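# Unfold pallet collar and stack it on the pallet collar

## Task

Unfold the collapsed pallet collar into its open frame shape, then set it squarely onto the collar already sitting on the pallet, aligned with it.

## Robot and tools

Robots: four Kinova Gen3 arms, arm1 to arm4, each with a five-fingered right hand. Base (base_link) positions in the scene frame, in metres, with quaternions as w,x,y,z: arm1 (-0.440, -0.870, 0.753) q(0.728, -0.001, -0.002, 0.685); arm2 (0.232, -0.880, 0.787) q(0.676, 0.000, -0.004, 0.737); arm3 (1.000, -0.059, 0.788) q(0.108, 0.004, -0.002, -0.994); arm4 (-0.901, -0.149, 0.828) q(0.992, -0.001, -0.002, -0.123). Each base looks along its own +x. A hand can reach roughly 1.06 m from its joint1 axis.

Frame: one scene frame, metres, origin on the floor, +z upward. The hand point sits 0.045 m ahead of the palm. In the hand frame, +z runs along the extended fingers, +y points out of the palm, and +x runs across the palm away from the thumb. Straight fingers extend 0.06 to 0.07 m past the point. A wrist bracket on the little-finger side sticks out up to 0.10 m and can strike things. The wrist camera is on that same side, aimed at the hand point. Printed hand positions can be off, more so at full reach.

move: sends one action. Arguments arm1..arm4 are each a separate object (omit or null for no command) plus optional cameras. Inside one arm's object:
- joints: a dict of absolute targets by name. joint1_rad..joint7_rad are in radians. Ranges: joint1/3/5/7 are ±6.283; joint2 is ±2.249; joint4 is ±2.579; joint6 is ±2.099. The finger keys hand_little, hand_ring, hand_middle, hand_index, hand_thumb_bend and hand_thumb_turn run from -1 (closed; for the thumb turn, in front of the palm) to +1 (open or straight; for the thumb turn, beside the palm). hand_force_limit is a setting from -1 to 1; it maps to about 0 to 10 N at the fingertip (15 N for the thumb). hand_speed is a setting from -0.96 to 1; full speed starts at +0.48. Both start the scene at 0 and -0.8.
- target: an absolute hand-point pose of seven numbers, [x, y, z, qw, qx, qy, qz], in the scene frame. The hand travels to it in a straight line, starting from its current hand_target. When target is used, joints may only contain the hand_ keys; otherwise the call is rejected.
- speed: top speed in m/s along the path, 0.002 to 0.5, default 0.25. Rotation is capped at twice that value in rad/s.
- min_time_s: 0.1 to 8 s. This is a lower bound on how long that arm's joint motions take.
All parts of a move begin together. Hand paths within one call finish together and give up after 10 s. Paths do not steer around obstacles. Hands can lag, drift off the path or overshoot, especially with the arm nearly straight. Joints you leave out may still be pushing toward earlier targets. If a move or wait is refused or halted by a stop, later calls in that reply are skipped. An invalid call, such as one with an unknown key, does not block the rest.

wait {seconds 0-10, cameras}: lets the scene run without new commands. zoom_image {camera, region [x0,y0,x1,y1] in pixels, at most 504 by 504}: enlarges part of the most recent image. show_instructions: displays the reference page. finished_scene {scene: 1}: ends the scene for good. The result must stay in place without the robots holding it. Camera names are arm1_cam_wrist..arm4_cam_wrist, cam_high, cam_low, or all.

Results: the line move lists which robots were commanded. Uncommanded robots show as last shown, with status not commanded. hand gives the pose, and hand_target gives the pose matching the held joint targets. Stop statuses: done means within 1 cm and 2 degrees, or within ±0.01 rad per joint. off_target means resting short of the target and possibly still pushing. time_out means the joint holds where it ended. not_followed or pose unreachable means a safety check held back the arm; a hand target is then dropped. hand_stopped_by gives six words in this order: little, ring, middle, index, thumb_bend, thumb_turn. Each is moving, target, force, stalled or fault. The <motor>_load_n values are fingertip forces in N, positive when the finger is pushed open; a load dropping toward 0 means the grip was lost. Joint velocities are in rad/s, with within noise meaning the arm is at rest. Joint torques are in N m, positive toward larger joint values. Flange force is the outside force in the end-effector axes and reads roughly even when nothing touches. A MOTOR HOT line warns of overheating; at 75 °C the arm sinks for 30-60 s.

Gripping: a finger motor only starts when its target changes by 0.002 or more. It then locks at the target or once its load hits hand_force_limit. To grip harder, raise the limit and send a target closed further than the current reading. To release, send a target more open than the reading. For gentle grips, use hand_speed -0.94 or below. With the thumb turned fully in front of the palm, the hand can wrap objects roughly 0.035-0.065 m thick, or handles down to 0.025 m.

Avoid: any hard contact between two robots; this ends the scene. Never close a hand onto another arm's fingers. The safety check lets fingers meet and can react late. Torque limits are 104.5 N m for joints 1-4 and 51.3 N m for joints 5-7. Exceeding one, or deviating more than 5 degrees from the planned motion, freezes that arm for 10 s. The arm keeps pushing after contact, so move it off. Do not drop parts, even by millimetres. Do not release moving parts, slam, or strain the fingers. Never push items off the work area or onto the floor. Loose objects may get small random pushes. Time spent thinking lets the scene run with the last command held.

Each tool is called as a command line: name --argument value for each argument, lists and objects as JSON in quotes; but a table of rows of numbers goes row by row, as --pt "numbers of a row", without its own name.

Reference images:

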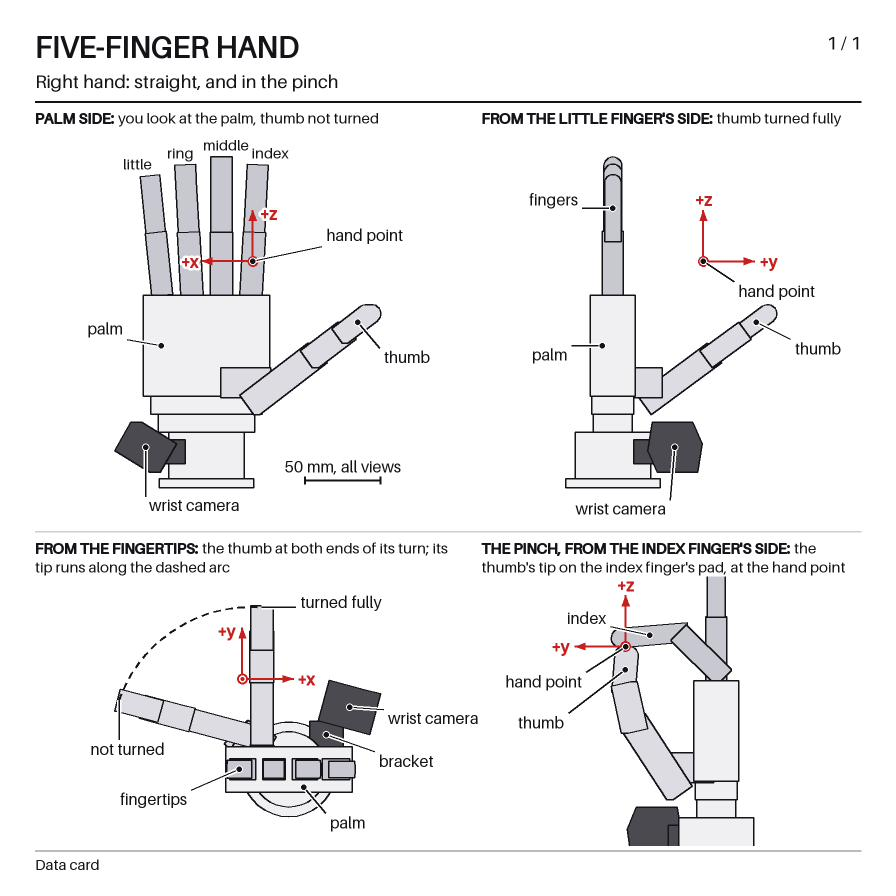

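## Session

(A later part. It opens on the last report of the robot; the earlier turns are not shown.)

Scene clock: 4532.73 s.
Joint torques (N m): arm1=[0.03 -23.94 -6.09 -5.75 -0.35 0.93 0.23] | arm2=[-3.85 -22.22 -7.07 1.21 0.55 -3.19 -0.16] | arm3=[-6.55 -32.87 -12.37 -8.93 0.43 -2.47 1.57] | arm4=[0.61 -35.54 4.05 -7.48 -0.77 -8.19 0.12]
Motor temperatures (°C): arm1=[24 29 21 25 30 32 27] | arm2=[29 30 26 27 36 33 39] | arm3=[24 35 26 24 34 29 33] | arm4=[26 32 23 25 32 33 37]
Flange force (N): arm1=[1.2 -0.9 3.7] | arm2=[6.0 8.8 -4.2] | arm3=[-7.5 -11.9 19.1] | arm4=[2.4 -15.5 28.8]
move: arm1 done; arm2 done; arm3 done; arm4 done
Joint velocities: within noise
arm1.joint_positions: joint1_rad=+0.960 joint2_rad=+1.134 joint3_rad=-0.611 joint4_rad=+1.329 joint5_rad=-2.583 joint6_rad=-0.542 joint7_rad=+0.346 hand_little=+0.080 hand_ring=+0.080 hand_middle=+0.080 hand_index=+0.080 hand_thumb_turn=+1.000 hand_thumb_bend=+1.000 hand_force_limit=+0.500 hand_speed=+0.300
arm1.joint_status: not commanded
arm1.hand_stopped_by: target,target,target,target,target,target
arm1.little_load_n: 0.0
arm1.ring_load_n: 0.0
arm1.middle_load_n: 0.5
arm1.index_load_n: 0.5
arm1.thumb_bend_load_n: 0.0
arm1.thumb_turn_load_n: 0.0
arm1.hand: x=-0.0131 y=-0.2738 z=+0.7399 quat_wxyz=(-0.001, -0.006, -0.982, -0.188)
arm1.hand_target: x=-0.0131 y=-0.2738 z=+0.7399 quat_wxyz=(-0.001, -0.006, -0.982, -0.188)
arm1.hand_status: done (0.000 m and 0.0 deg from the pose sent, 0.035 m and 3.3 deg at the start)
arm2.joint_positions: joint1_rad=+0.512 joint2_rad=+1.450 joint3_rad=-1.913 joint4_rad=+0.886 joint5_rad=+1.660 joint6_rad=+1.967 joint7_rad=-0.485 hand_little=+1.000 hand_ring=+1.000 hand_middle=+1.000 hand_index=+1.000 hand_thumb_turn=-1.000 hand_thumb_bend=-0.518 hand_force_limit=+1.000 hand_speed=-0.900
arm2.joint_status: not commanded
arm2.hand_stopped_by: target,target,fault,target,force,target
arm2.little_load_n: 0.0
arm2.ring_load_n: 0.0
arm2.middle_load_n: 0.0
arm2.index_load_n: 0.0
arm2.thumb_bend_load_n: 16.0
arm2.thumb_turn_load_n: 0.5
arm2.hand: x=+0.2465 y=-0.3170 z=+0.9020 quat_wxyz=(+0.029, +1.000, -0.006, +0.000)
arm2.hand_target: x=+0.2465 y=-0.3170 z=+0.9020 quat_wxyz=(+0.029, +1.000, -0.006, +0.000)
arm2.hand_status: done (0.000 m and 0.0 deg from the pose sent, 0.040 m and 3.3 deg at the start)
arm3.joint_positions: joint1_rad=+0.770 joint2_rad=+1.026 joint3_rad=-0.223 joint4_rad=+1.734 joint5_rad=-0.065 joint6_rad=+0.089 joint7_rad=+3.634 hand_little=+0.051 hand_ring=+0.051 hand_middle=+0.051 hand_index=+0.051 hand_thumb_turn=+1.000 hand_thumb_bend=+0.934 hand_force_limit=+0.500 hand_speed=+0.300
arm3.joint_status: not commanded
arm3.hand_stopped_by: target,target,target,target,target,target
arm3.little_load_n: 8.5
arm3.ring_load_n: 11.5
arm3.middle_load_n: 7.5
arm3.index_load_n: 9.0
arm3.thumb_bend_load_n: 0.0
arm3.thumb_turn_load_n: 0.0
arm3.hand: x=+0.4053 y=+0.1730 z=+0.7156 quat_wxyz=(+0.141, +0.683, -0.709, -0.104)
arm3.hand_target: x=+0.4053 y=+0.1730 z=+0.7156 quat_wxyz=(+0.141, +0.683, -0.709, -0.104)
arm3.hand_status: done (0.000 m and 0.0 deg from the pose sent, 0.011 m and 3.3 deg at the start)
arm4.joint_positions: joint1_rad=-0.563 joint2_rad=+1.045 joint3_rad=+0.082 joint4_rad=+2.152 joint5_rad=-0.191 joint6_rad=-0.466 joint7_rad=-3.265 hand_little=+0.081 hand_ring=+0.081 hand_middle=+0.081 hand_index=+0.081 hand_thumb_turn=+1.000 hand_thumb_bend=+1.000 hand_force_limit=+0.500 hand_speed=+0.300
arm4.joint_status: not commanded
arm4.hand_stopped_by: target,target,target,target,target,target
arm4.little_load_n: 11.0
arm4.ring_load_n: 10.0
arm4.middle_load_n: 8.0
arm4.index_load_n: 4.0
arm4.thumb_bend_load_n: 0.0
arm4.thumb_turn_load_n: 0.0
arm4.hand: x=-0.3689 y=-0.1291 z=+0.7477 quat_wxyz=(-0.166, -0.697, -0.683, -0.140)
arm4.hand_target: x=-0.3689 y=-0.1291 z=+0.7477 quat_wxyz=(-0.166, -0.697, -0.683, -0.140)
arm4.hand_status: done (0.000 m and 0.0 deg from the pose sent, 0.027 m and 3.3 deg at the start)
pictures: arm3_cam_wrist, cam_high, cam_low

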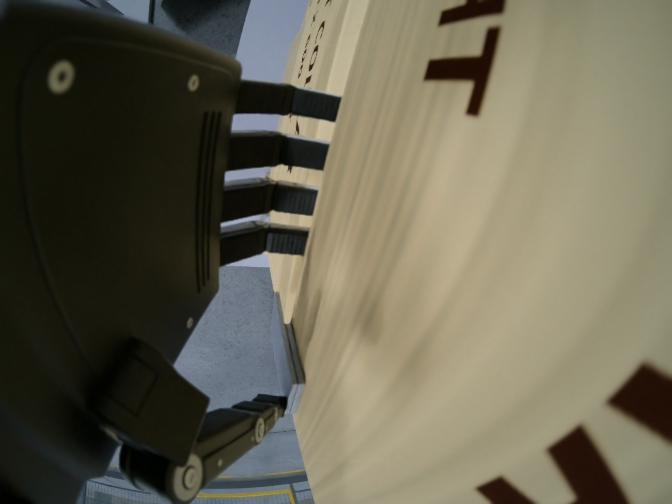

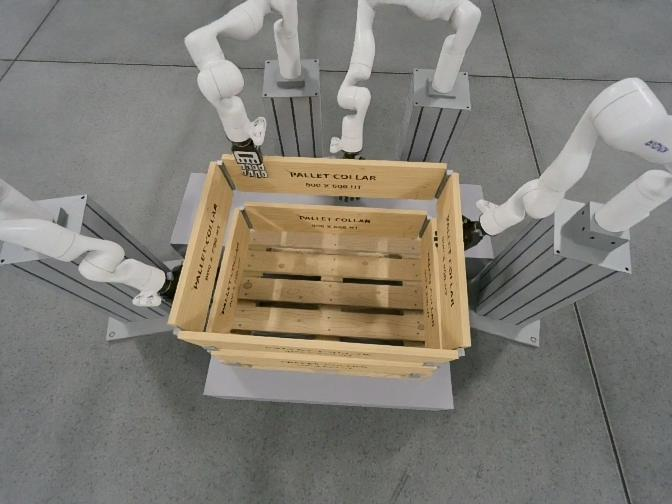

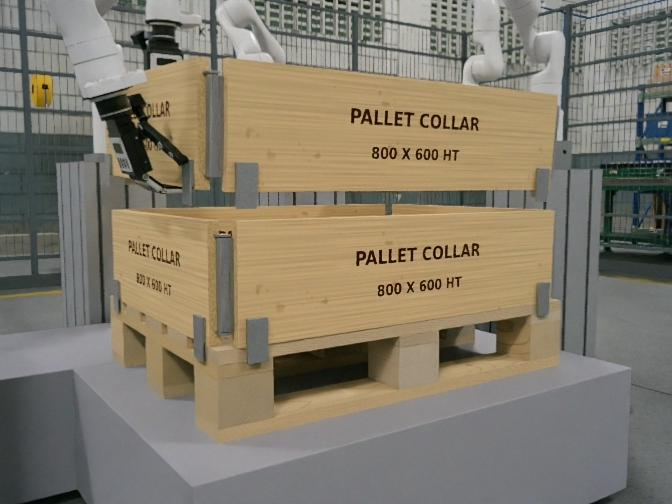

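move --arm1 '{"target": [-0.0130, -0.2637, 0.7735, 0.0009, 0.0056, 0.9872, 0.1593], "speed": 0.03}' --arm2 '{"target": [0.2466, -0.2974, 0.9377, 0.0582, 0.9983, -0.0057, -0.0003], "speed": 0.03}' --arm3 '{"target": [0.4054, 0.1810, 0.7230, -0.1612, -0.6783, 0.7120, 0.0837], "speed": 0.03}' --arm4 '{"target": [-0.3688, -0.1187, 0.7732, 0.1860, 0.6923, 0.6869, 0.1196], "speed": 0.03}' --cameras '["cam_low"]'

Scene clock: 4539.90 s.
Joint torques (N m): arm1=[0.17 -24.27 -5.82 -6.49 -0.37 0.76 0.27] | arm2=[-3.32 -22.78 -4.65 1.66 0.07 -2.82 -0.13] | arm3=[-5.98 -33.3 -13.72 -9.55 -0.32 -2.35 1.39] | arm4=[0.56 -34.39 6.15 -7.76 -0.97 -7.99 0.02]
Motor temperatures (°C): arm1=[24 29 21 25 30 32 27] | arm2=[29 30 26 27 36 33 39] | arm3=[24 35 26 24 34 29 33] | arm4=[26 32 23 25 32 33 37]
Flange force (N): arm1=[1.2 -0.5 3.6] | arm2=[5.0 8.2 -4.6] | arm3=[-7.8 -12.7 19.3] | arm4=[4.6 -14.7 28.3]
move: arm1 done; arm2 done; arm3 done; arm4 done
Joint velocities: within noise
arm1.joint_positions: joint1_rad=+0.918 joint2_rad=+1.093 joint3_rad=-0.623 joint4_rad=+1.237 joint5_rad=-2.614 joint6_rad=-0.708 joint7_rad=+0.345 hand_little=+0.080 hand_ring=+0.080 hand_middle=+0.080 hand_index=+0.080 hand_thumb_turn=+1.000 hand_thumb_bend=+1.000 hand_force_limit=+0.500 hand_speed=+0.300
arm1.joint_status: not commanded
arm1.hand_stopped_by: target,target,target,target,target,target
arm1.little_load_n: 0.0
arm1.ring_load_n: 0.0
arm1.middle_load_n: 0.5
arm1.index_load_n: 0.0
arm1.thumb_bend_load_n: 0.0
arm1.thumb_turn_load_n: 0.0
arm1.hand: x=-0.0130 y=-0.2637 z=+0.7735 quat_wxyz=(-0.001, -0.006, -0.987, -0.159)
arm1.hand_target: x=-0.0130 y=-0.2637 z=+0.7735 quat_wxyz=(-0.001, -0.006, -0.987, -0.159)
arm1.hand_status: done (0.000 m and 0.0 deg from the pose sent, 0.035 m and 3.3 deg at the start)
arm2.joint_positions: joint1_rad=+0.376 joint2_rad=+1.369 joint3_rad=-1.873 joint4_rad=+0.547 joint5_rad=+1.683 joint6_rad=+2.016 joint7_rad=-0.291 hand_little=+1.000 hand_ring=+1.000 hand_middle=+1.000 hand_index=+1.000 hand_thumb_turn=-1.000 hand_thumb_bend=-0.518 hand_force_limit=+1.000 hand_speed=-0.900
arm2.joint_status: not commanded
arm2.hand_stopped_by: target,target,fault,target,force,target
arm2.little_load_n: 0.0
arm2.ring_load_n: 0.0
arm2.middle_load_n: 0.0
arm2.index_load_n: 0.0
arm2.thumb_bend_load_n: 14.5
arm2.thumb_turn_load_n: 1.0
arm2.hand: x=+0.2466 y=-0.2974 z=+0.9377 quat_wxyz=(+0.058, +0.998, -0.006, +0.000)
arm2.hand_target: x=+0.2466 y=-0.2974 z=+0.9377 quat_wxyz=(+0.058, +0.998, -0.006, +0.000)
arm2.hand_status: done (0.000 m and 0.0 deg from the pose sent, 0.041 m and 3.3 deg at the start)
arm3.joint_positions: joint1_rad=+0.859 joint2_rad=+1.028 joint3_rad=-0.295 joint4_rad=+1.695 joint5_rad=-0.054 joint6_rad=+0.171 joint7_rad=+3.668 hand_little=+0.051 hand_ring=+0.051 hand_middle=+0.051 hand_index=+0.051 hand_thumb_turn=+1.000 hand_thumb_bend=+0.934 hand_force_limit=+0.500 hand_speed=+0.300
arm3.joint_status: not commanded
arm3.hand_stopped_by: target,target,target,target,target,target
arm3.little_load_n: 8.0
arm3.ring_load_n: 11.5
arm3.middle_load_n: 7.5
arm3.index_load_n: 9.5
arm3.thumb_bend_load_n: 0.0
arm3.thumb_turn_load_n: 0.0
arm3.hand: x=+0.4054 y=+0.1810 z=+0.7230 quat_wxyz=(+0.161, +0.678, -0.712, -0.084)
arm3.hand_target: x=+0.4054 y=+0.1810 z=+0.7230 quat_wxyz=(+0.161, +0.678, -0.712, -0.084)
arm3.hand_status: done (0.000 m and 0.0 deg from the pose sent, 0.011 m and 3.3 deg at the start)
arm4.joint_positions: joint1_rad=-0.694 joint2_rad=+0.989 joint3_rad=+0.166 joint4_rad=+2.154 joint5_rad=-0.283 joint6_rad=-0.379 joint7_rad=-3.248 hand_little=+0.081 hand_ring=+0.081 hand_middle=+0.081 hand_index=+0.081 hand_thumb_turn=+1.000 hand_thumb_bend=+1.000 hand_force_limit=+0.500 hand_speed=+0.300
arm4.joint_status: not commanded
arm4.hand_stopped_by: target,target,target,target,target,target
arm4.little_load_n: 11.0
arm4.ring_load_n: 9.5
arm4.middle_load_n: 8.0
arm4.index_load_n: 4.0
arm4.thumb_bend_load_n: 0.0
arm4.thumb_turn_load_n: 0.0
arm4.hand: x=-0.3688 y=-0.1187 z=+0.7732 quat_wxyz=(-0.186, -0.692, -0.687, -0.120)
arm4.hand_target: x=-0.3688 y=-0.1187 z=+0.7732 quat_wxyz=(-0.186, -0.692, -0.687, -0.120)
arm4.hand_status: done (0.000 m and 0.0 deg from the pose sent, 0.028 m and 3.3 deg at the start)

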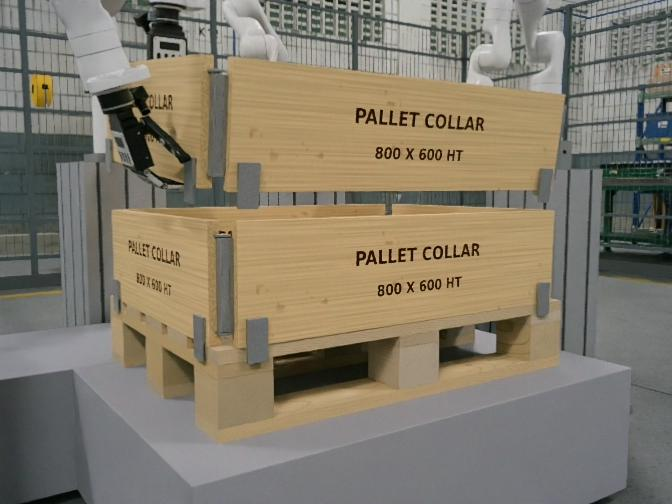

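move --arm1 '{"target": [-0.0160, -0.2617, 0.7635, 0.0009, 0.0056, 0.9872, 0.1593], "speed": 0.02}' --arm2 '{"target": [0.2436, -0.2954, 0.9277, 0.0582, 0.9983, -0.0057, -0.0003], "speed": 0.02}' --arm3 '{"target": [0.4009, 0.1830, 0.7130, -0.1612, -0.6783, 0.7120, 0.0837], "speed": 0.02}' --arm4 '{"target": [-0.3728, -0.1167, 0.7632, 0.1860, 0.6923, 0.6869, 0.1196], "speed": 0.02}' --cameras '["all"]'

zoom_image --camera "cam_low" --region '[470, 150, 590, 240]'

zoom_image --camera "cam_low" --region '[170, 150, 290, 240]'

zoom_image --camera "cam_low" --region '[90, 130, 210, 220]'

zoom_image --camera "cam_high" --region '[150, 300, 240, 390]'

zoom_image --camera "cam_high" --region '[400, 310, 490, 400]'

Scene clock: 4585.20 s.
Joint torques (N m): arm1=[0.19 -24.37 -5.91 -6.33 -0.35 0.76 0.28] | arm2=[-2.1 -23.41 -4.43 1.45 0.43 -2.43 -0.08] | arm3=[-5.7 -33.83 -13.51 -9.8 -0.49 -2.59 1.22] | arm4=[0.67 -33.57 5.92 -6.31 -1.24 -7.48 -0.16]
Motor temperatures (°C): arm1=[24 29 21 25 30 32 27] | arm2=[29 30 26 27 36 32 39] | arm3=[23 36 26 24 34 29 33] | arm4=[26 32 23 25 32 33 37]
Flange force (N): arm1=[1.2 -0.4 3.8] | arm2=[3.1 7.0 -3.9] | arm3=[-7.6 -13.1 19.0] | arm4=[4.4 -13.2 28.2]
move: arm1 done; arm2 done; arm3 done; arm4 done
Joint velocities: within noise
arm1.joint_positions: joint1_rad=+0.909 joint2_rad=+1.107 joint3_rad=-0.614 joint4_rad=+1.241 joint5_rad=-2.607 joint6_rad=-0.689 joint7_rad=+0.336 hand_little=+0.080 hand_ring=+0.080 hand_middle=+0.080 hand_index=+0.080 hand_thumb_turn=+1.000 hand_thumb_bend=+1.000 hand_force_limit=+0.500 hand_speed=+0.300
arm1.joint_status: not commanded
arm1.hand_stopped_by: target,target,target,target,target,target
arm1.little_load_n: 0.0
arm1.ring_load_n: 0.5
arm1.middle_load_n: 0.0
arm1.index_load_n: 0.0
arm1.thumb_bend_load_n: 0.0
arm1.thumb_turn_load_n: 0.0
arm1.hand: x=-0.0160 y=-0.2617 z=+0.7635 quat_wxyz=(-0.001, -0.006, -0.987, -0.159)
arm1.hand_target: x=-0.0160 y=-0.2617 z=+0.7635 quat_wxyz=(-0.001, -0.006, -0.987, -0.159)
arm1.hand_status: done (0.000 m and 0.0 deg from the pose sent, 0.011 m and 0.0 deg at the start)
arm2.joint_positions: joint1_rad=+0.374 joint2_rad=+1.384 joint3_rad=-1.871 joint4_rad=+0.554 joint5_rad=+1.686 joint6_rad=+2.003 joint7_rad=-0.298 hand_little=+1.000 hand_ring=+1.000 hand_middle=+1.000 hand_index=+1.000 hand_thumb_turn=-1.000 hand_thumb_bend=-0.518 hand_force_limit=+1.000 hand_speed=-0.900
arm2.joint_status: not commanded
arm2.hand_stopped_by: target,target,fault,target,force,target
arm2.little_load_n: 0.0
arm2.ring_load_n: 0.0
arm2.middle_load_n: 0.0
arm2.index_load_n: 0.0
arm2.thumb_bend_load_n: 14.5
arm2.thumb_turn_load_n: 1.5
arm2.hand: x=+0.2436 y=-0.2954 z=+0.9277 quat_wxyz=(+0.058, +0.998, -0.006, +0.000)
arm2.hand_target: x=+0.2436 y=-0.2954 z=+0.9277 quat_wxyz=(+0.058, +0.998, -0.006, +0.000)
arm2.hand_status: done (0.000 m and 0.0 deg from the pose sent, 0.011 m and 0.0 deg at the start)
arm3.joint_positions: joint1_rad=+0.856 joint2_rad=+1.054 joint3_rad=-0.293 joint4_rad=+1.672 joint5_rad=-0.052 joint6_rad=+0.168 joint7_rad=+3.670 hand_little=+0.051 hand_ring=+0.051 hand_middle=+0.051 hand_index=+0.051 hand_thumb_turn=+1.000 hand_thumb_bend=+0.934 hand_force_limit=+0.500 hand_speed=+0.300
arm3.joint_status: not commanded
arm3.hand_stopped_by: target,target,target,target,target,target
arm3.little_load_n: 8.5
arm3.ring_load_n: 11.5
arm3.middle_load_n: 7.5
arm3.index_load_n: 9.0
arm3.thumb_bend_load_n: 0.0
arm3.thumb_turn_load_n: 0.0
arm3.hand: x=+0.4009 y=+0.1830 z=+0.7130 quat_wxyz=(+0.161, +0.678, -0.712, -0.084)
arm3.hand_target: x=+0.4009 y=+0.1830 z=+0.7130 quat_wxyz=(+0.161, +0.678, -0.712, -0.084)
arm3.hand_status: done (0.000 m and 0.0 deg from the pose sent, 0.011 m and 0.0 deg at the start)
arm4.joint_positions: joint1_rad=-0.697 joint2_rad=+1.017 joint3_rad=+0.156 joint4_rad=+2.157 joint5_rad=-0.288 joint6_rad=-0.409 joint7_rad=-3.256 hand_little=+0.081 hand_ring=+0.081 hand_middle=+0.081 hand_index=+0.081 hand_thumb_turn=+1.000 hand_thumb_bend=+1.000 hand_force_limit=+0.500 hand_speed=+0.300
arm4.joint_status: not commanded
arm4.hand_stopped_by: target,target,target,target,target,target
arm4.little_load_n: 10.5
arm4.ring_load_n: 10.0
arm4.middle_load_n: 8.0
arm4.index_load_n: 4.5
arm4.thumb_bend_load_n: 0.0
arm4.thumb_turn_load_n: 0.0
arm4.hand: x=-0.3728 y=-0.1167 z=+0.7632 quat_wxyz=(-0.186, -0.692, -0.687, -0.120)
arm4.hand_target: x=-0.3728 y=-0.1167 z=+0.7632 quat_wxyz=(-0.186, -0.692, -0.687, -0.120)
arm4.hand_status: done (0.000 m and 0.0 deg from the pose sent, 0.011 m and 0.0 deg at the start)
pictures: arm1_cam_wrist, arm2_cam_wrist, arm3_cam_wrist, arm4_cam_wrist, cam_high, cam_low

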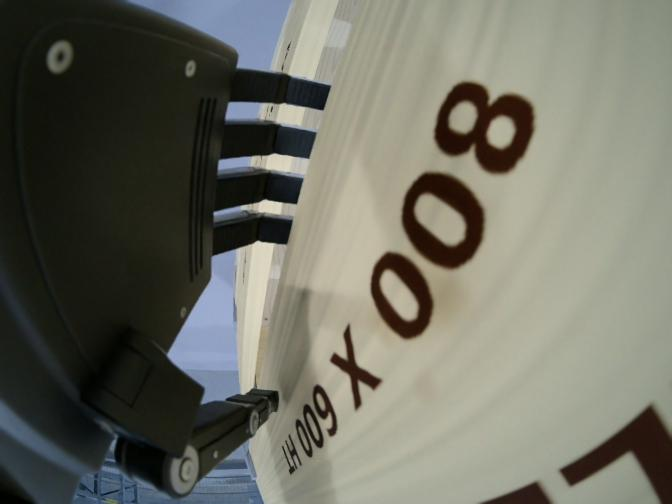

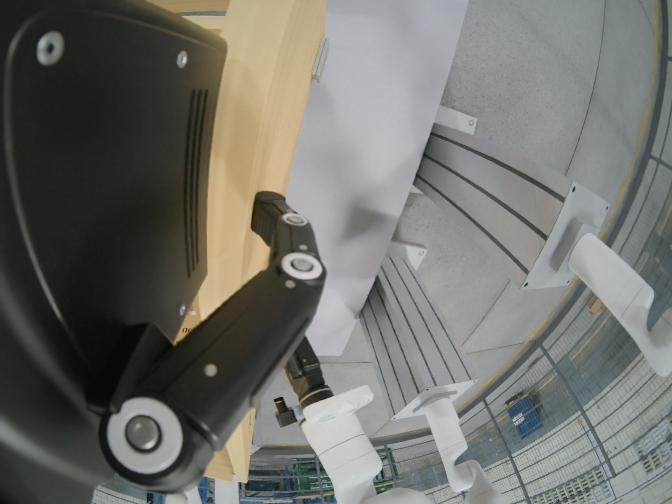

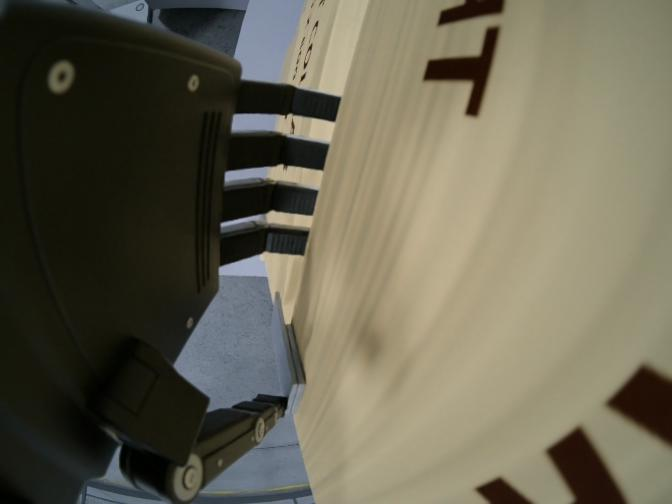

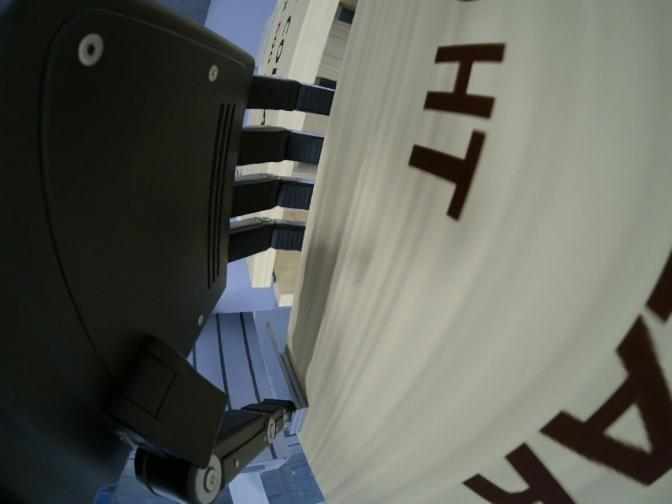

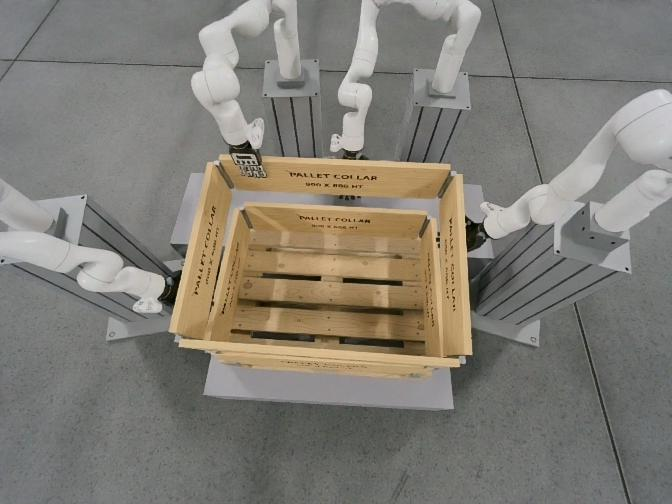

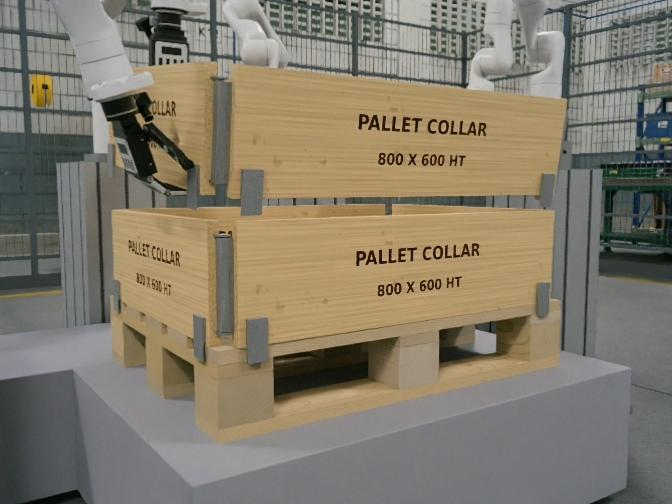

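Scaled by 4.200.

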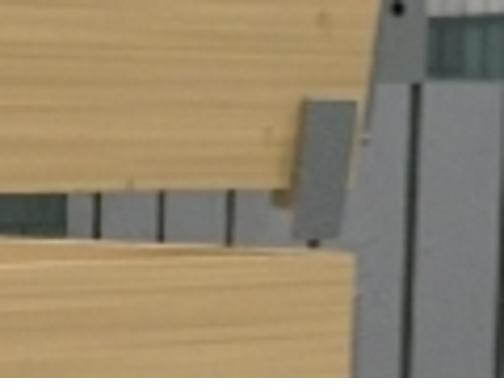

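Scaled by 4.200.

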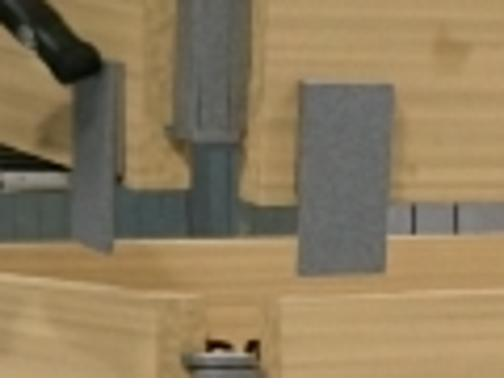

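Scaled by 4.200.

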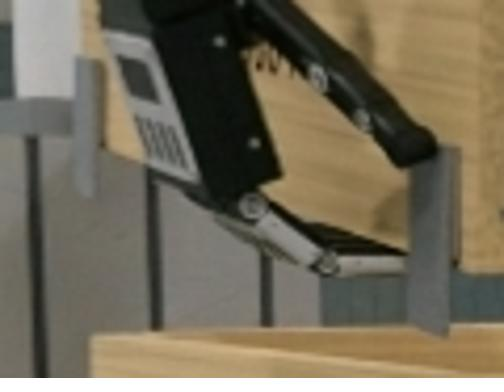

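Scaled by 5.600.

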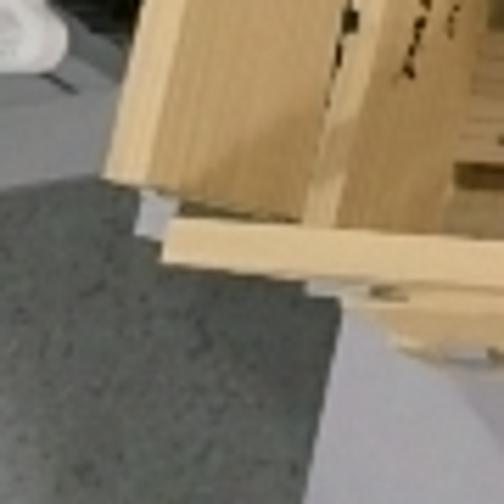

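Scaled by 5.600.

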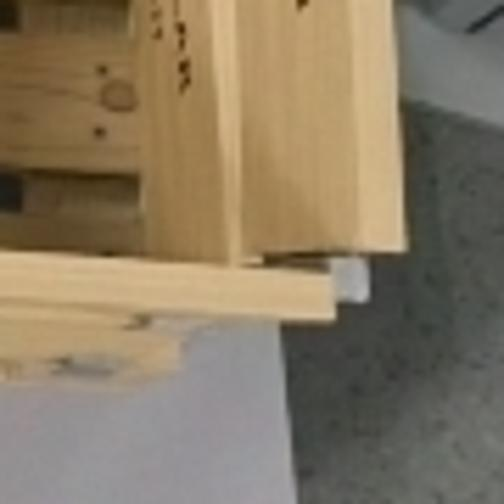

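move --arm1 '{"target": [-0.0175, -0.2587, 0.7585, 0.0009, 0.0056, 0.9872, 0.1593], "speed": 0.02}' --arm2 '{"target": [0.2421, -0.2924, 0.9227, 0.0582, 0.9983, -0.0057, -0.0003], "speed": 0.02}' --arm3 '{"target": [0.3954, 0.1860, 0.7080, -0.1612, -0.6783, 0.7120, 0.0837], "speed": 0.02}' --arm4 '{"target": [-0.3758, -0.1137, 0.7582, 0.1860, 0.6923, 0.6869, 0.1196], "speed": 0.02}' --cameras '["cam_high", "cam_low"]'

zoom_image --camera "cam_low" --region '[520, 170, 580, 230]'

zoom_image --camera "cam_low" --region '[180, 170, 270, 240]'

zoom_image --camera "cam_high" --region '[160, 320, 220, 370]'

zoom_image --camera "cam_high" --region '[420, 340, 480, 390]'

Scene clock: 4628.93 s.
Joint torques (N m): arm1=[0.21 -24.31 -5.88 -6.32 -0.32 0.76 0.29] | arm2=[-1.76 -23.96 -4.22 1.49 0.54 -2.13 -0.05] | arm3=[-5.44 -34.91 -13.53 -11.24 -0.87 -3.37 0.88] | arm4=[0.94 -33.92 6.29 -6.63 -1.59 -7.8 -0.4]
Motor temperatures (°C): arm1=[24 29 21 25 30 32 27] | arm2=[29 30 26 27 36 33 39] | arm3=[23 36 26 25 34 29 33] | arm4=[26 32 23 25 32 33 37]
Flange force (N): arm1=[1.5 -0.5 3.5] | arm2=[2.6 6.4 -3.2] | arm3=[-6.9 -15.0 18.0] | arm4=[4.0 -14.3 27.8]
move: arm1 done; arm2 done; arm3 done; arm4 done
Joint velocities: within noise
arm1.joint_positions: joint1_rad=+0.901 joint2_rad=+1.116 joint3_rad=-0.610 joint4_rad=+1.235 joint5_rad=-2.605 joint6_rad=-0.683 joint7_rad=+0.331 hand_little=+0.080 hand_ring=+0.080 hand_middle=+0.080 hand_index=+0.080 hand_thumb_turn=+1.000 hand_thumb_bend=+1.000 hand_force_limit=+0.500 hand_speed=+0.300
arm1.joint_status: not commanded
arm1.hand_stopped_by: target,target,target,target,target,target
arm1.little_load_n: 0.0
arm1.ring_load_n: 0.5
arm1.middle_load_n: 0.0
arm1.index_load_n: 0.0
arm1.thumb_bend_load_n: 0.0
arm1.thumb_turn_load_n: 0.0
arm1.hand: x=-0.0175 y=-0.2587 z=+0.7585 quat_wxyz=(-0.001, -0.006, -0.987, -0.159)
arm1.hand_target: x=-0.0175 y=-0.2587 z=+0.7585 quat_wxyz=(-0.001, -0.006, -0.987, -0.159)
arm1.hand_status: done (0.000 m and 0.0 deg from the pose sent, 0.006 m and 0.0 deg at the start)
arm2.joint_positions: joint1_rad=+0.364 joint2_rad=+1.389 joint3_rad=-1.866 joint4_rad=+0.538 joint5_rad=+1.691 joint6_rad=+1.994 joint7_rad=-0.289 hand_little=+1.000 hand_ring=+1.000 hand_middle=+1.000 hand_index=+1.000 hand_thumb_turn=-1.000 hand_thumb_bend=-0.518 hand_force_limit=+1.000 hand_speed=-0.900
arm2.joint_status: not commanded
arm2.hand_stopped_by: target,target,fault,target,force,target
arm2.little_load_n: 0.0
arm2.ring_load_n: 0.0
arm2.middle_load_n: 0.0
arm2.index_load_n: 0.0
arm2.thumb_bend_load_n: 13.0
arm2.thumb_turn_load_n: 1.5
arm2.hand: x=+0.2421 y=-0.2924 z=+0.9227 quat_wxyz=(+0.058, +0.998, -0.006, +0.000)
arm2.hand_target: x=+0.2421 y=-0.2924 z=+0.9227 quat_wxyz=(+0.058, +0.998, -0.006, +0.000)
arm2.hand_status: done (0.000 m and 0.0 deg from the pose sent, 0.006 m and 0.0 deg at the start)
arm3.joint_positions: joint1_rad=+0.853 joint2_rad=+1.071 joint3_rad=-0.291 joint4_rad=+1.645 joint5_rad=-0.050 joint6_rad=+0.178 joint7_rad=+3.672 hand_little=+0.051 hand_ring=+0.051 hand_middle=+0.051 hand_index=+0.051 hand_thumb_turn=+1.000 hand_thumb_bend=+0.934 hand_force_limit=+0.500 hand_speed=+0.300
arm3.joint_status: not commanded
arm3.hand_stopped_by: target,target,target,target,target,target
arm3.little_load_n: 8.5
arm3.ring_load_n: 11.0
arm3.middle_load_n: 7.5
arm3.index_load_n: 9.0
arm3.thumb_bend_load_n: 0.0
arm3.thumb_turn_load_n: 0.0
arm3.hand: x=+0.3954 y=+0.1860 z=+0.7080 quat_wxyz=(+0.161, +0.678, -0.712, -0.084)
arm3.hand_target: x=+0.3954 y=+0.1860 z=+0.7080 quat_wxyz=(+0.161, +0.678, -0.712, -0.084)
arm3.hand_status: done (0.000 m and 0.0 deg from the pose sent, 0.008 m and 0.0 deg at the start)
arm4.joint_positions: joint1_rad=-0.705 joint2_rad=+1.031 joint3_rad=+0.152 joint4_rad=+2.159 joint5_rad=-0.295 joint6_rad=-0.425 joint7_rad=-3.262 hand_little=+0.081 hand_ring=+0.081 hand_middle=+0.081 hand_index=+0.081 hand_thumb_turn=+1.000 hand_thumb_bend=+1.000 hand_force_limit=+0.500 hand_speed=+0.300
arm4.joint_status: not commanded
arm4.hand_stopped_by: target,target,target,target,target,target
arm4.little_load_n: 11.0
arm4.ring_load_n: 9.5
arm4.middle_load_n: 7.5
arm4.index_load_n: 4.5
arm4.thumb_bend_load_n: 0.0
arm4.thumb_turn_load_n: 0.0
arm4.hand: x=-0.3758 y=-0.1137 z=+0.7582 quat_wxyz=(-0.186, -0.692, -0.687, -0.120)
arm4.hand_target: x=-0.3758 y=-0.1137 z=+0.7582 quat_wxyz=(-0.186, -0.692, -0.687, -0.120)
arm4.hand_status: done (0.000 m and 0.0 deg from the pose sent, 0.007 m and 0.0 deg at the start)

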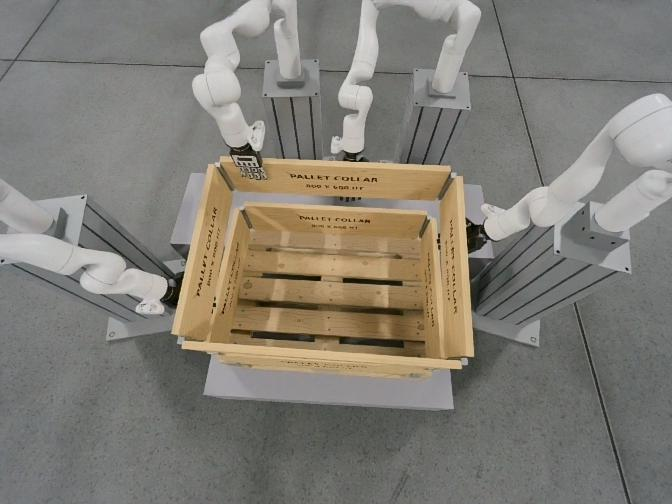

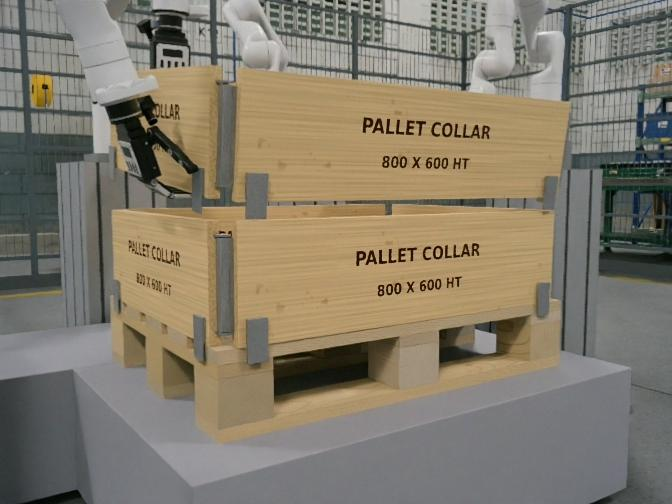

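Scaled by 8.400.

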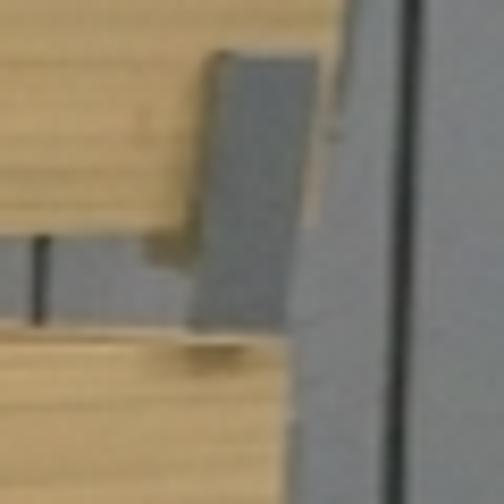

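Scaled by 5.600.

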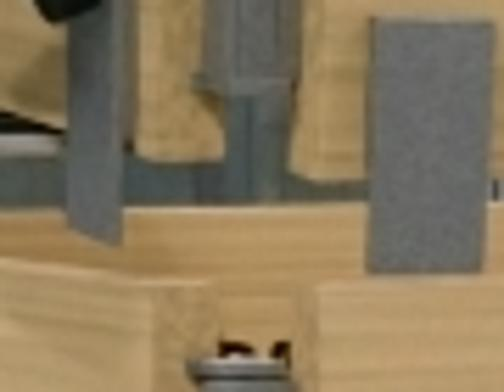

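Scaled by 8.400.

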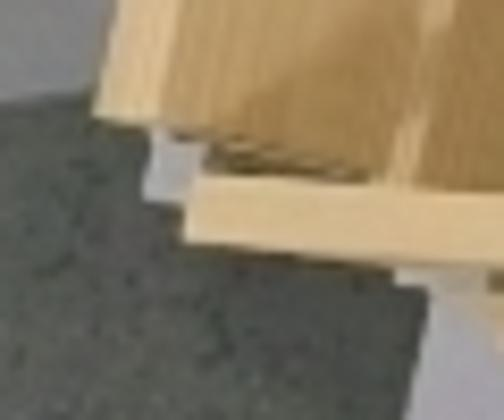

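Scaled by 8.400.

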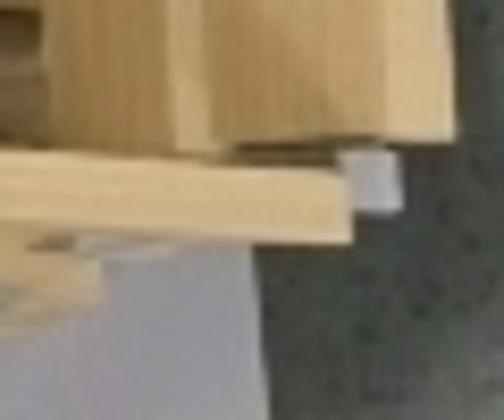

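zoom_image --camera "cam_low" --region '[90, 120, 150, 170]'

zoom_image --camera "cam_high" --region '[195, 145, 245, 215]'

zoom_image --camera "cam_high" --region '[420, 150, 480, 225]'

Scaled by 8.400.

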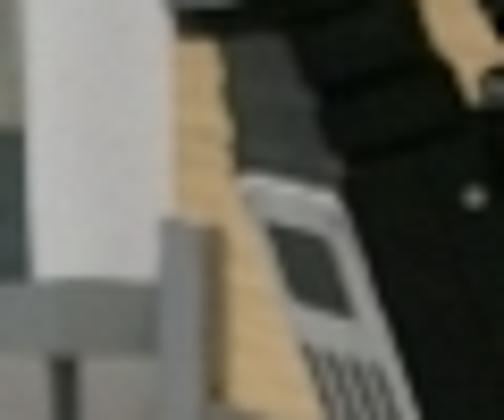

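Scaled by 7.200.

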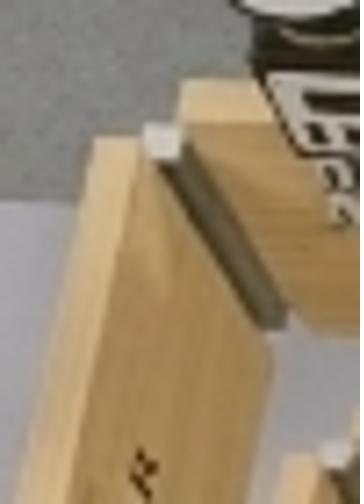

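Scaled by 6.720.

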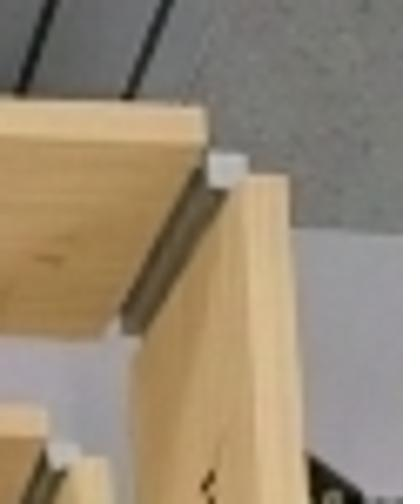

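move --arm1 '{"target": [-0.0175, -0.2590, 0.7585, 0.0001, 0.0004, 0.9872, 0.1593], "speed": 0.01}' --arm2 '{"target": [0.2421, -0.2899, 0.9227, 0.0582, 0.9983, -0.0005, 0], "speed": 0.01}' --arm3 '{"target": [0.3954, 0.1900, 0.7080, -0.1612, -0.6783, 0.7120, 0.0837], "speed": 0.01}' --arm4 '{"target": [-0.3758, -0.1177, 0.7582, 0.1860, 0.6923, 0.6869, 0.1196], "speed": 0.01}' --cameras '["cam_high", "cam_low"]'

zoom_image --camera "cam_low" --region '[520, 170, 580, 230]'

zoom_image --camera "cam_low" --region '[180, 170, 270, 240]'

zoom_image --camera "cam_high" --region '[160, 320, 220, 370]'

zoom_image --camera "cam_high" --region '[420, 340, 480, 390]'

Scene clock: 4752.73 s.
Joint torques (N m): arm1=[0.26 -24.41 -5.89 -6.3 -0.34 0.71 0.23] | arm2=[-2.47 -23.76 -4.42 1.71 0.19 -2.36 -0.07] | arm3=[-5.27 -34.79 -13.39 -10.95 -0.88 -3.17 0.9] | arm4=[1.22 -34.21 6.57 -6.92 -1.62 -7.97 -0.46]
Motor temperatures (°C): arm1=[24 29 21 25 30 32 27] | arm2=[29 31 26 27 36 33 39] | arm3=[23 35 26 25 34 29 33] | arm4=[26 31 23 25 32 33 37]
Flange force (N): arm1=[1.3 -0.4 3.7] | arm2=no reading | arm3=[-6.7 -14.4 18.3] | arm4=[4.6 -15.1 27.7]
move: arm1 done; arm2 done; arm3 done; arm4 done
Joint velocities: within noise
arm1.joint_positions: joint1_rad=+0.905 joint2_rad=+1.119 joint3_rad=-0.615 joint4_rad=+1.232 joint5_rad=-2.604 joint6_rad=-0.688 joint7_rad=+0.345 hand_little=+0.080 hand_ring=+0.080 hand_middle=+0.080 hand_index=+0.080 hand_thumb_turn=+1.000 hand_thumb_bend=+1.000 hand_force_limit=+0.500 hand_speed=+0.300
arm1.joint_status: not commanded
arm1.hand_stopped_by: target,target,target,target,target,target
arm1.little_load_n: 0.0
arm1.ring_load_n: 0.0
arm1.middle_load_n: 0.0
arm1.index_load_n: 0.0
arm1.thumb_bend_load_n: 0.0
arm1.thumb_turn_load_n: 0.0
arm1.hand: x=-0.0175 y=-0.2590 z=+0.7585 quat_wxyz=(+0.000, +0.000, -0.987, -0.159)
arm1.hand_target: x=-0.0175 y=-0.2590 z=+0.7585 quat_wxyz=(+0.000, +0.000, -0.987, -0.159)
arm1.hand_status: done (0.000 m and 0.0 deg from the pose sent, 0.000 m and 0.6 deg at the start)
arm2.joint_positions: joint1_rad=+0.351 joint2_rad=+1.386 joint3_rad=-1.861 joint4_rad=+0.511 joint5_rad=+1.696 joint6_rad=+1.991 joint7_rad=-0.263 hand_little=+1.000 hand_ring=+1.000 hand_middle=+1.000 hand_index=+1.000 hand_thumb_turn=-1.000 hand_thumb_bend=-0.518 hand_force_limit=+1.000 hand_speed=-0.900
arm2.joint_status: not commanded
arm2.hand_stopped_by: target,target,fault,target,force,target
arm2.little_load_n: 0.0
arm2.ring_load_n: 0.0
arm2.middle_load_n: 0.0
arm2.index_load_n: 0.0
arm2.thumb_bend_load_n: 14.0
arm2.thumb_turn_load_n: 1.0
arm2.hand: x=+0.2421 y=-0.2899 z=+0.9227 quat_wxyz=(+0.058, +0.998, -0.001, +0.000)
arm2.hand_target: x=+0.2421 y=-0.2899 z=+0.9227 quat_wxyz=(+0.058, +0.998, -0.001, +0.000)
arm2.hand_status: done (0.000 m and 0.0 deg from the pose sent, 0.003 m and 0.6 deg at the start)
arm3.joint_positions: joint1_rad=+0.861 joint2_rad=+1.073 joint3_rad=-0.293 joint4_rad=+1.638 joint5_rad=-0.048 joint6_rad=+0.185 joint7_rad=+3.676 hand_little=+0.051 hand_ring=+0.051 hand_middle=+0.051 hand_index=+0.051 hand_thumb_turn=+1.000 hand_thumb_bend=+0.934 hand_force_limit=+0.500 hand_speed=+0.300
arm3.joint_status: not commanded
arm3.hand_stopped_by: target,target,target,target,target,target
arm3.little_load_n: 8.0
arm3.ring_load_n: 11.5
arm3.middle_load_n: 7.5
arm3.index_load_n: 9.5
arm3.thumb_bend_load_n: 0.0
arm3.thumb_turn_load_n: 0.0
arm3.hand: x=+0.3954 y=+0.1900 z=+0.7080 quat_wxyz=(+0.161, +0.678, -0.712, -0.084)
arm3.hand_target: x=+0.3954 y=+0.1900 z=+0.7080 quat_wxyz=(+0.161, +0.678, -0.712, -0.084)
arm3.hand_status: done (0.000 m and 0.0 deg from the pose sent, 0.004 m and 0.0 deg at the start)
arm4.joint_positions: joint1_rad=-0.693 joint2_rad=+1.031 joint3_rad=+0.150 joint4_rad=+2.162 joint5_rad=-0.286 joint6_rad=-0.430 joint7_rad=-3.260 hand_little=+0.081 hand_ring=+0.081 hand_middle=+0.081 hand_index=+0.081 hand_thumb_turn=+1.000 hand_thumb_bend=+1.000 hand_force_limit=+0.500 hand_speed=+0.300
arm4.joint_status: not commanded
arm4.hand_stopped_by: target,target,target,target,target,target
arm4.little_load_n: 11.0
arm4.ring_load_n: 10.0
arm4.middle_load_n: 8.0
arm4.index_load_n: 4.5
arm4.thumb_bend_load_n: 0.0
arm4.thumb_turn_load_n: 0.0
arm4.hand: x=-0.3758 y=-0.1177 z=+0.7582 quat_wxyz=(-0.186, -0.692, -0.687, -0.120)
arm4.hand_target: x=-0.3758 y=-0.1177 z=+0.7582 quat_wxyz=(-0.186, -0.692, -0.687, -0.120)
arm4.hand_status: done (0.000 m and 0.0 deg from the pose sent, 0.004 m and 0.0 deg at the start)

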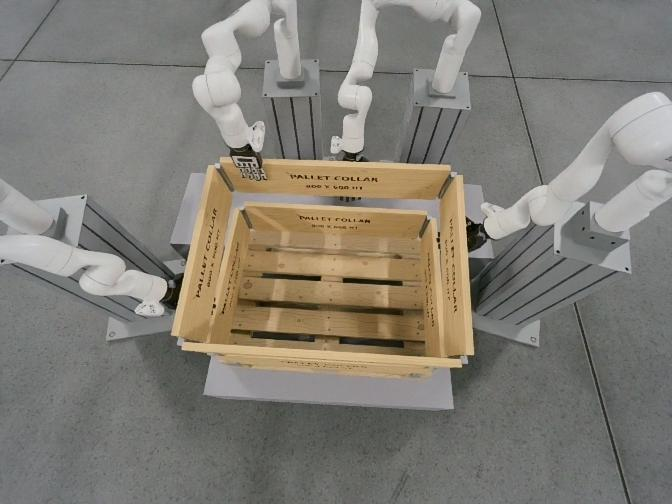

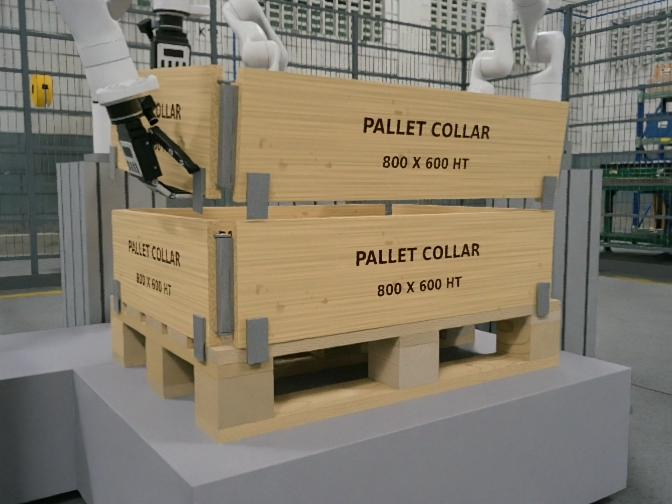

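Scaled by 8.400.

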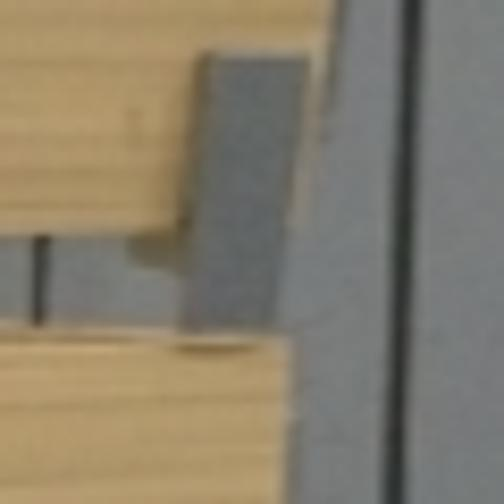

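Scaled by 5.600.

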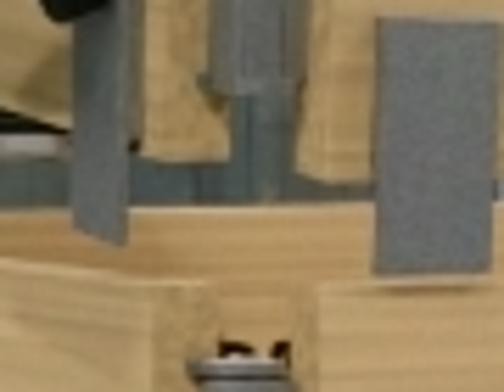

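Scaled by 8.400.

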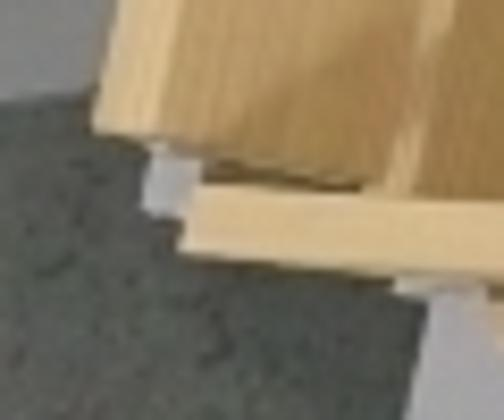

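Scaled by 8.400.

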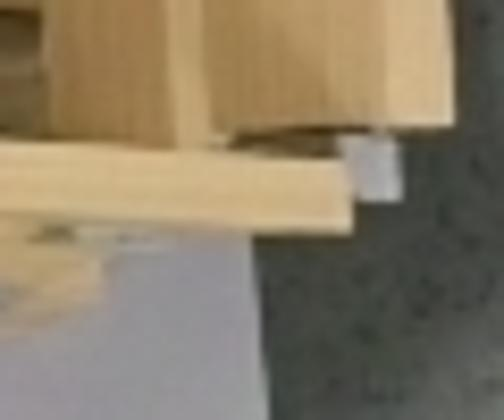

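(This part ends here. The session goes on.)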